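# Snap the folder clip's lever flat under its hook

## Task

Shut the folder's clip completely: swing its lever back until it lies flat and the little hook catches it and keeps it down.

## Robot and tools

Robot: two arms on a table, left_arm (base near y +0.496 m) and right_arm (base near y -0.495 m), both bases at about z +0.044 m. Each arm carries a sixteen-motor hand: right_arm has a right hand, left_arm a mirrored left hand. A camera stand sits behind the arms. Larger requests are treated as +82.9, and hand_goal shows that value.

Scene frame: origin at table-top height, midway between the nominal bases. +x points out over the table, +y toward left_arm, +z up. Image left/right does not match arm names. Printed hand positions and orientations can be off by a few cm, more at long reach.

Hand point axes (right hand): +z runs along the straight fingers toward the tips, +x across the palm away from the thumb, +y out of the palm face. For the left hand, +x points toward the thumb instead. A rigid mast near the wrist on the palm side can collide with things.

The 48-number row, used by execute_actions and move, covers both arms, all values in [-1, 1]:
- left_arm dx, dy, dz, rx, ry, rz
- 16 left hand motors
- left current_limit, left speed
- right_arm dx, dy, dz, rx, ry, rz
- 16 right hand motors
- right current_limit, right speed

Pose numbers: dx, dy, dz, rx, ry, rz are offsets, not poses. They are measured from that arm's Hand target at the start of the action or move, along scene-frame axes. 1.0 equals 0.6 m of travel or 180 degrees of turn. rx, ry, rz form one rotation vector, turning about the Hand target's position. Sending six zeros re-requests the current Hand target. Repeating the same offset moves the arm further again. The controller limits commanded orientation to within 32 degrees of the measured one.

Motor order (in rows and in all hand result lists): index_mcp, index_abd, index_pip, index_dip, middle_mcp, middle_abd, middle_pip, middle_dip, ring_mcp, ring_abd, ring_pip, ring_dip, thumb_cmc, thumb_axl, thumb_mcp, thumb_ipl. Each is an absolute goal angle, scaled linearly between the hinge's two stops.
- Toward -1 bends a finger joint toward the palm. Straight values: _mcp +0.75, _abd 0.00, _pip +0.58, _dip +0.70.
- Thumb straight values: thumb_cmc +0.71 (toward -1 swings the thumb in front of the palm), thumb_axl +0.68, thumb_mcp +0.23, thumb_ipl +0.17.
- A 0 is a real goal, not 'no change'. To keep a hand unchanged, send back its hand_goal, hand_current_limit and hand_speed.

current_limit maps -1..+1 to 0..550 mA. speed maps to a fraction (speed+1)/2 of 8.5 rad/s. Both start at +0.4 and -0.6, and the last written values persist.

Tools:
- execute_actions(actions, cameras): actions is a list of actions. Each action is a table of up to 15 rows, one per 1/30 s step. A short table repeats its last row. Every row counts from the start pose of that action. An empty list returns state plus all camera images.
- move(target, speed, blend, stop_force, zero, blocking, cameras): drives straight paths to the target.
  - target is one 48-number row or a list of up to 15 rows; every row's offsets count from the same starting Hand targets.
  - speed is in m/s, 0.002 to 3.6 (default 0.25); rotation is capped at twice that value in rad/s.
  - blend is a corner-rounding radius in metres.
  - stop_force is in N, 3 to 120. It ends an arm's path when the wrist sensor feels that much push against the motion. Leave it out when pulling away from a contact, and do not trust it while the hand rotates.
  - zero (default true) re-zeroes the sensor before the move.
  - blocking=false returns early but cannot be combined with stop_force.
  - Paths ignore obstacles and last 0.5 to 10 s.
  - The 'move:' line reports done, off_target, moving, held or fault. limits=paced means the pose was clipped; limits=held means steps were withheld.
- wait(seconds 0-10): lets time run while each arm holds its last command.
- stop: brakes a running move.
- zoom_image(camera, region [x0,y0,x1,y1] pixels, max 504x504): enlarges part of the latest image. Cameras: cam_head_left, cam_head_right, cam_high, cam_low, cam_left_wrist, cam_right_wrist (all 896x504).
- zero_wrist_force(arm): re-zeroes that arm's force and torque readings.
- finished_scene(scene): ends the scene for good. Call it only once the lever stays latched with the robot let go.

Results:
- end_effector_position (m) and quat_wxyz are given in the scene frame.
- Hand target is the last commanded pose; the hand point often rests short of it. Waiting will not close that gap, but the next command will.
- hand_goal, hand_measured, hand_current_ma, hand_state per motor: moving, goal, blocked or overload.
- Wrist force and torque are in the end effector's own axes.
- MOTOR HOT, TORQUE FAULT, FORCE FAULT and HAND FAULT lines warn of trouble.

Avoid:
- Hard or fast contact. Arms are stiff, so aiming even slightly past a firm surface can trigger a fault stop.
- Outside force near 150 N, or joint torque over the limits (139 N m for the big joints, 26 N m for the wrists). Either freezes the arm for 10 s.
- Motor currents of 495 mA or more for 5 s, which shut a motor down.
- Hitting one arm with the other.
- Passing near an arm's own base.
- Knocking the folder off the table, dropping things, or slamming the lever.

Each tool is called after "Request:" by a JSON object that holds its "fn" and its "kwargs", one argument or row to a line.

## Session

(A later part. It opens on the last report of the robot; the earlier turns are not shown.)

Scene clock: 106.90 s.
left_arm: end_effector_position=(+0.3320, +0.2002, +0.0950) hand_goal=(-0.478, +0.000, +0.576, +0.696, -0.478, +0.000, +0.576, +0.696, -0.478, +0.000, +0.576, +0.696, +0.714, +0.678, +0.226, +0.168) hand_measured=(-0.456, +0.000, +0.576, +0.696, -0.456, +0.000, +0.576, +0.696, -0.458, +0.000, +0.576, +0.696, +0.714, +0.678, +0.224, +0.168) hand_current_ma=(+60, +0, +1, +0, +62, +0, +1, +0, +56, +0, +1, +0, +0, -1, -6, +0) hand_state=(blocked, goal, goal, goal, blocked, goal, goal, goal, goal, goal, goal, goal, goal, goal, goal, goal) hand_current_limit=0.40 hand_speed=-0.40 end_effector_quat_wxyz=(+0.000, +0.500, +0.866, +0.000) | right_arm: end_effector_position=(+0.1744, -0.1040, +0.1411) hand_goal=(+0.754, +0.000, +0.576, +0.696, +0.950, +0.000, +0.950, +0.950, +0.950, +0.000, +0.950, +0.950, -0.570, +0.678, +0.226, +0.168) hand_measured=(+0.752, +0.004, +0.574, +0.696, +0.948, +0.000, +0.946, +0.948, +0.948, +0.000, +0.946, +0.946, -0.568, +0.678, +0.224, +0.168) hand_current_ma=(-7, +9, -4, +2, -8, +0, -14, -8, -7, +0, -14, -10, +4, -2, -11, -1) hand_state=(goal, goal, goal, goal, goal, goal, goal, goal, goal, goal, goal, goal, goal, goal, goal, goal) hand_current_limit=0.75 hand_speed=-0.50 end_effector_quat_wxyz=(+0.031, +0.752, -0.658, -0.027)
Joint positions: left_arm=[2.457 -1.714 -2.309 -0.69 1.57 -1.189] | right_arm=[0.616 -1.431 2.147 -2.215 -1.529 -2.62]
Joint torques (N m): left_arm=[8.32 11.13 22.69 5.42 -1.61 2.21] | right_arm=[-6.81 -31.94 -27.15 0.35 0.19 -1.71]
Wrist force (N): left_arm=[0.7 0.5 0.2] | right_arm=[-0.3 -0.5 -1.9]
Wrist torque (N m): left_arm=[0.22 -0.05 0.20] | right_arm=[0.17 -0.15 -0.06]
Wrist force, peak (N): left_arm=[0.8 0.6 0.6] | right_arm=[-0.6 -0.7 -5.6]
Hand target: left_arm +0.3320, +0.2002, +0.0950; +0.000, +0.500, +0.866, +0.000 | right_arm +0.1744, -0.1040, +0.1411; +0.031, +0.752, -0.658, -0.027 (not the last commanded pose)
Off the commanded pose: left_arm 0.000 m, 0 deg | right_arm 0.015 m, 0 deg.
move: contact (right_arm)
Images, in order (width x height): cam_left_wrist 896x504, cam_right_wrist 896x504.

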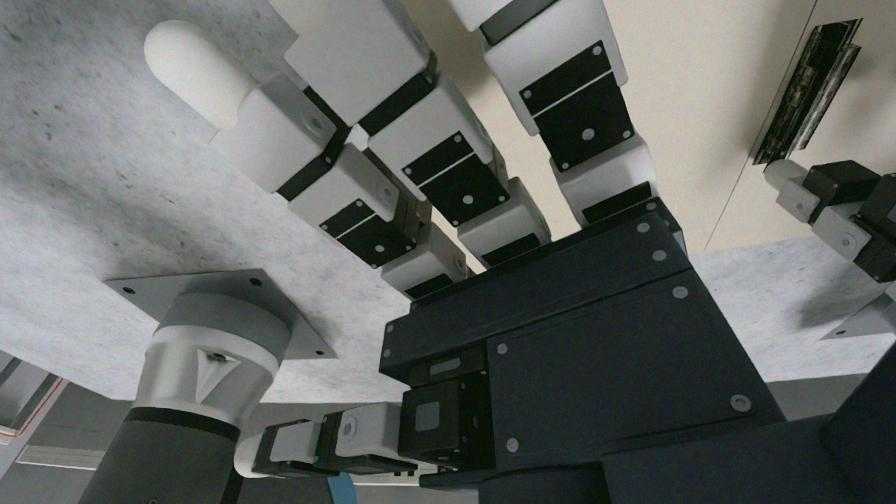

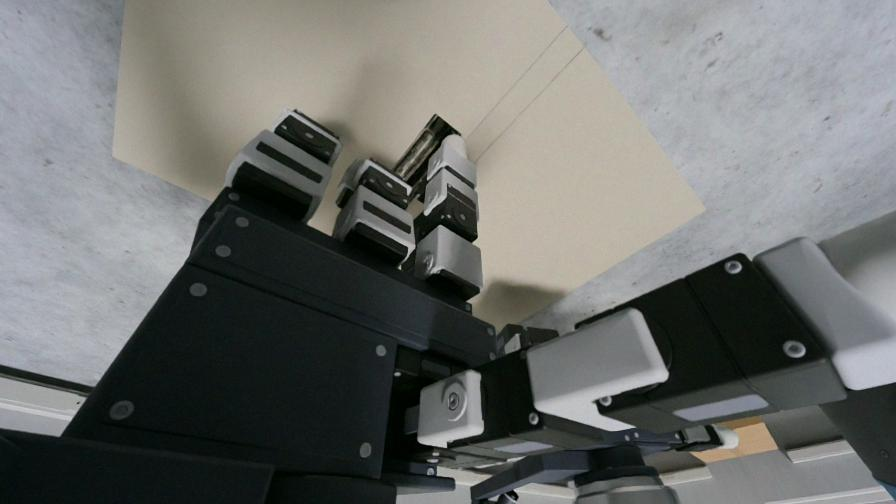

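Request:
{"fn": "move", "kwargs": {
  "target": [0, 0, 0, 0, 0, 0, -0.479, 0, 0.576, 0.696, -0.479, 0, 0.576, 0.696, -0.479, 0, 0.576, 0.696, 0.714, 0.678, 0.226, 0.168, 0.4, -0.4, 0.1, -0.1, 0.15, 0, 0, 0, 0.754, 0, 0.576, 0.696, 0.95, 0, 0.95, 0.95, 0.95, 0, 0.95, 0.95, -0.571, 0.678, 0.226, 0.168, 0.75, -0.5],
  "speed": 0.15,
  "cameras": ["cam_left_wrist", "cam_right_wrist", "cam_low"]
}}

Request:
{"fn": "zoom_image", "kwargs": {
  "camera": "cam_left_wrist",
  "region": [740, 10, 870, 180]
}}

Request:
{"fn": "zoom_image", "kwargs": {
  "camera": "cam_low",
  "region": [490, 236, 546, 268]
}}

Request:
{"fn": "zoom_image", "kwargs": {
  "camera": "cam_right_wrist",
  "region": [420, 60, 540, 180]
}}

Scene clock: 109.00 s.
left_arm: end_effector_position=(+0.3320, +0.2002, +0.0950) hand_goal=(-0.478, +0.000, +0.576, +0.696, -0.478, +0.000, +0.576, +0.696, -0.478, +0.000, +0.576, +0.696, +0.714, +0.678, +0.226, +0.168) hand_measured=(-0.456, +0.000, +0.576, +0.696, -0.456, +0.000, +0.576, +0.696, -0.458, +0.000, +0.576, +0.696, +0.714, +0.678, +0.224, +0.168) hand_current_ma=(+60, +0, +1, +0, +62, +0, +1, +0, +56, +0, +1, +0, +0, -1, -6, +0) hand_state=(blocked, goal, goal, goal, blocked, goal, goal, goal, goal, goal, goal, goal, goal, goal, goal, goal) hand_current_limit=0.40 hand_speed=-0.40 end_effector_quat_wxyz=(+0.000, +0.500, +0.866, +0.000) | right_arm: end_effector_position=(+0.2344, -0.1640, +0.2311) hand_goal=(+0.754, +0.000, +0.576, +0.696, +0.950, +0.000, +0.950, +0.950, +0.950, +0.000, +0.950, +0.950, -0.570, +0.678, +0.226, +0.168) hand_measured=(+0.752, +0.004, +0.574, +0.696, +0.948, +0.000, +0.946, +0.948, +0.948, +0.000, +0.946, +0.946, -0.568, +0.678, +0.224, +0.168) hand_current_ma=(-7, +8, -4, +2, -8, +0, -14, -8, -7, +0, -14, -10, +4, -2, -11, -1) hand_state=(goal, goal, goal, goal, goal, goal, goal, goal, goal, goal, goal, goal, goal, goal, goal, goal) hand_current_limit=0.75 hand_speed=-0.50 end_effector_quat_wxyz=(+0.031, +0.752, -0.658, -0.027)
Joint positions: left_arm=[2.457 -1.714 -2.309 -0.69 1.57 -1.189] | right_arm=[0.433 -1.58 2.031 -1.943 -1.543 -2.803]
Joint torques (N m): left_arm=[6.58 10.32 20.38 5.35 -1.6 2.25] | right_arm=[-2.28 -16.28 -16.59 -1.82 2.31 -0.67]
Wrist force (N): left_arm=[0.4 0.6 0.6] | right_arm=[-0.2 -0.2 0.4]
Wrist torque (N m): left_arm=[0.18 0.01 0.17] | right_arm=[0.06 -0.06 -0.06]
Wrist force, peak (N): left_arm=[0.7 0.7 0.7] | right_arm=[-0.5 -0.8 -2.2]
Hand target: left_arm +0.3320, +0.2002, +0.0950; +0.000, +0.500, +0.866, +0.000 | right_arm +0.2344, -0.1640, +0.2311; +0.031, +0.752, -0.658, -0.027
Off the commanded pose: left_arm 0.000 m, 0 deg | right_arm 0.000 m, 0 deg.
move: done
Images, in order (width x height): cam_low 896x504, cam_left_wrist 896x504, cam_right_wrist 896x504.

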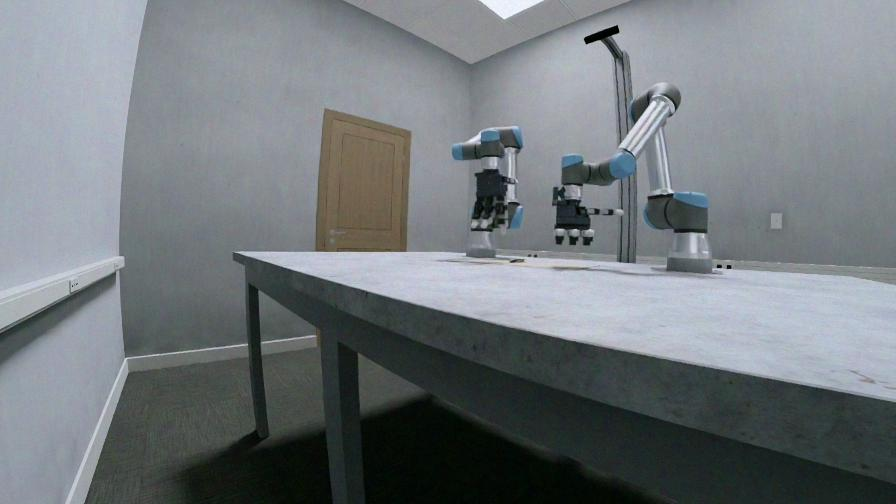

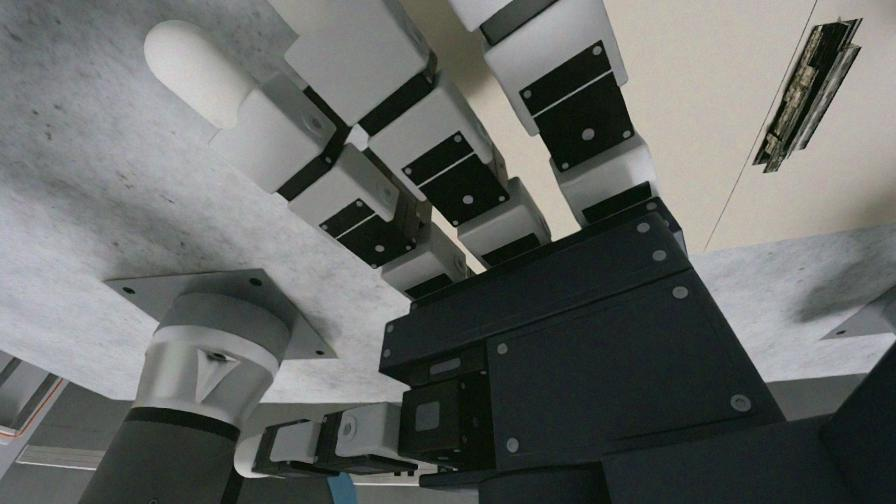

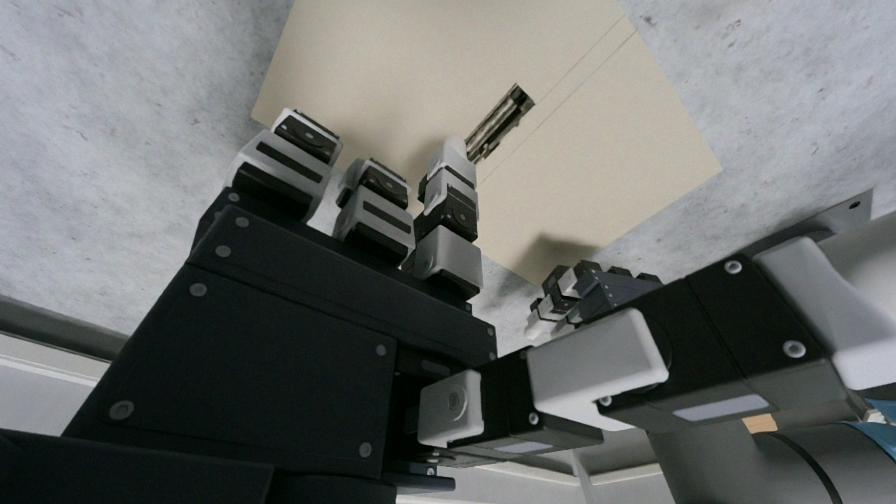

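Scaled by 2.965 from the camera's 896x504 image, which has a finer 1280x720 frame.

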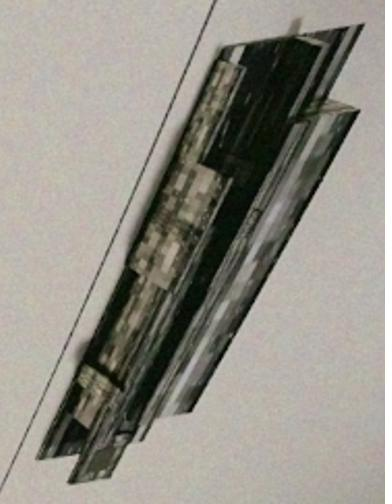

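Scaled by 9.000 from the camera's 896x504 image, which has a finer 1280x720 frame.

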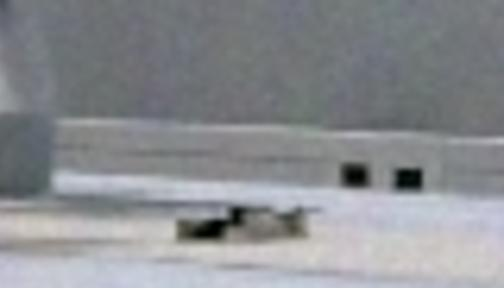

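Scaled by 4.200 from the camera's 896x504 image, which has a finer 1280x720 frame.

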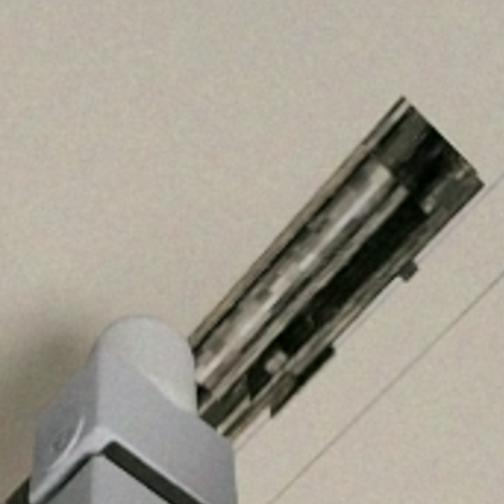

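Request:
{"fn": "finished_scene", "kwargs": {
  "scene": 1
}}

The scene is finished: the task was done.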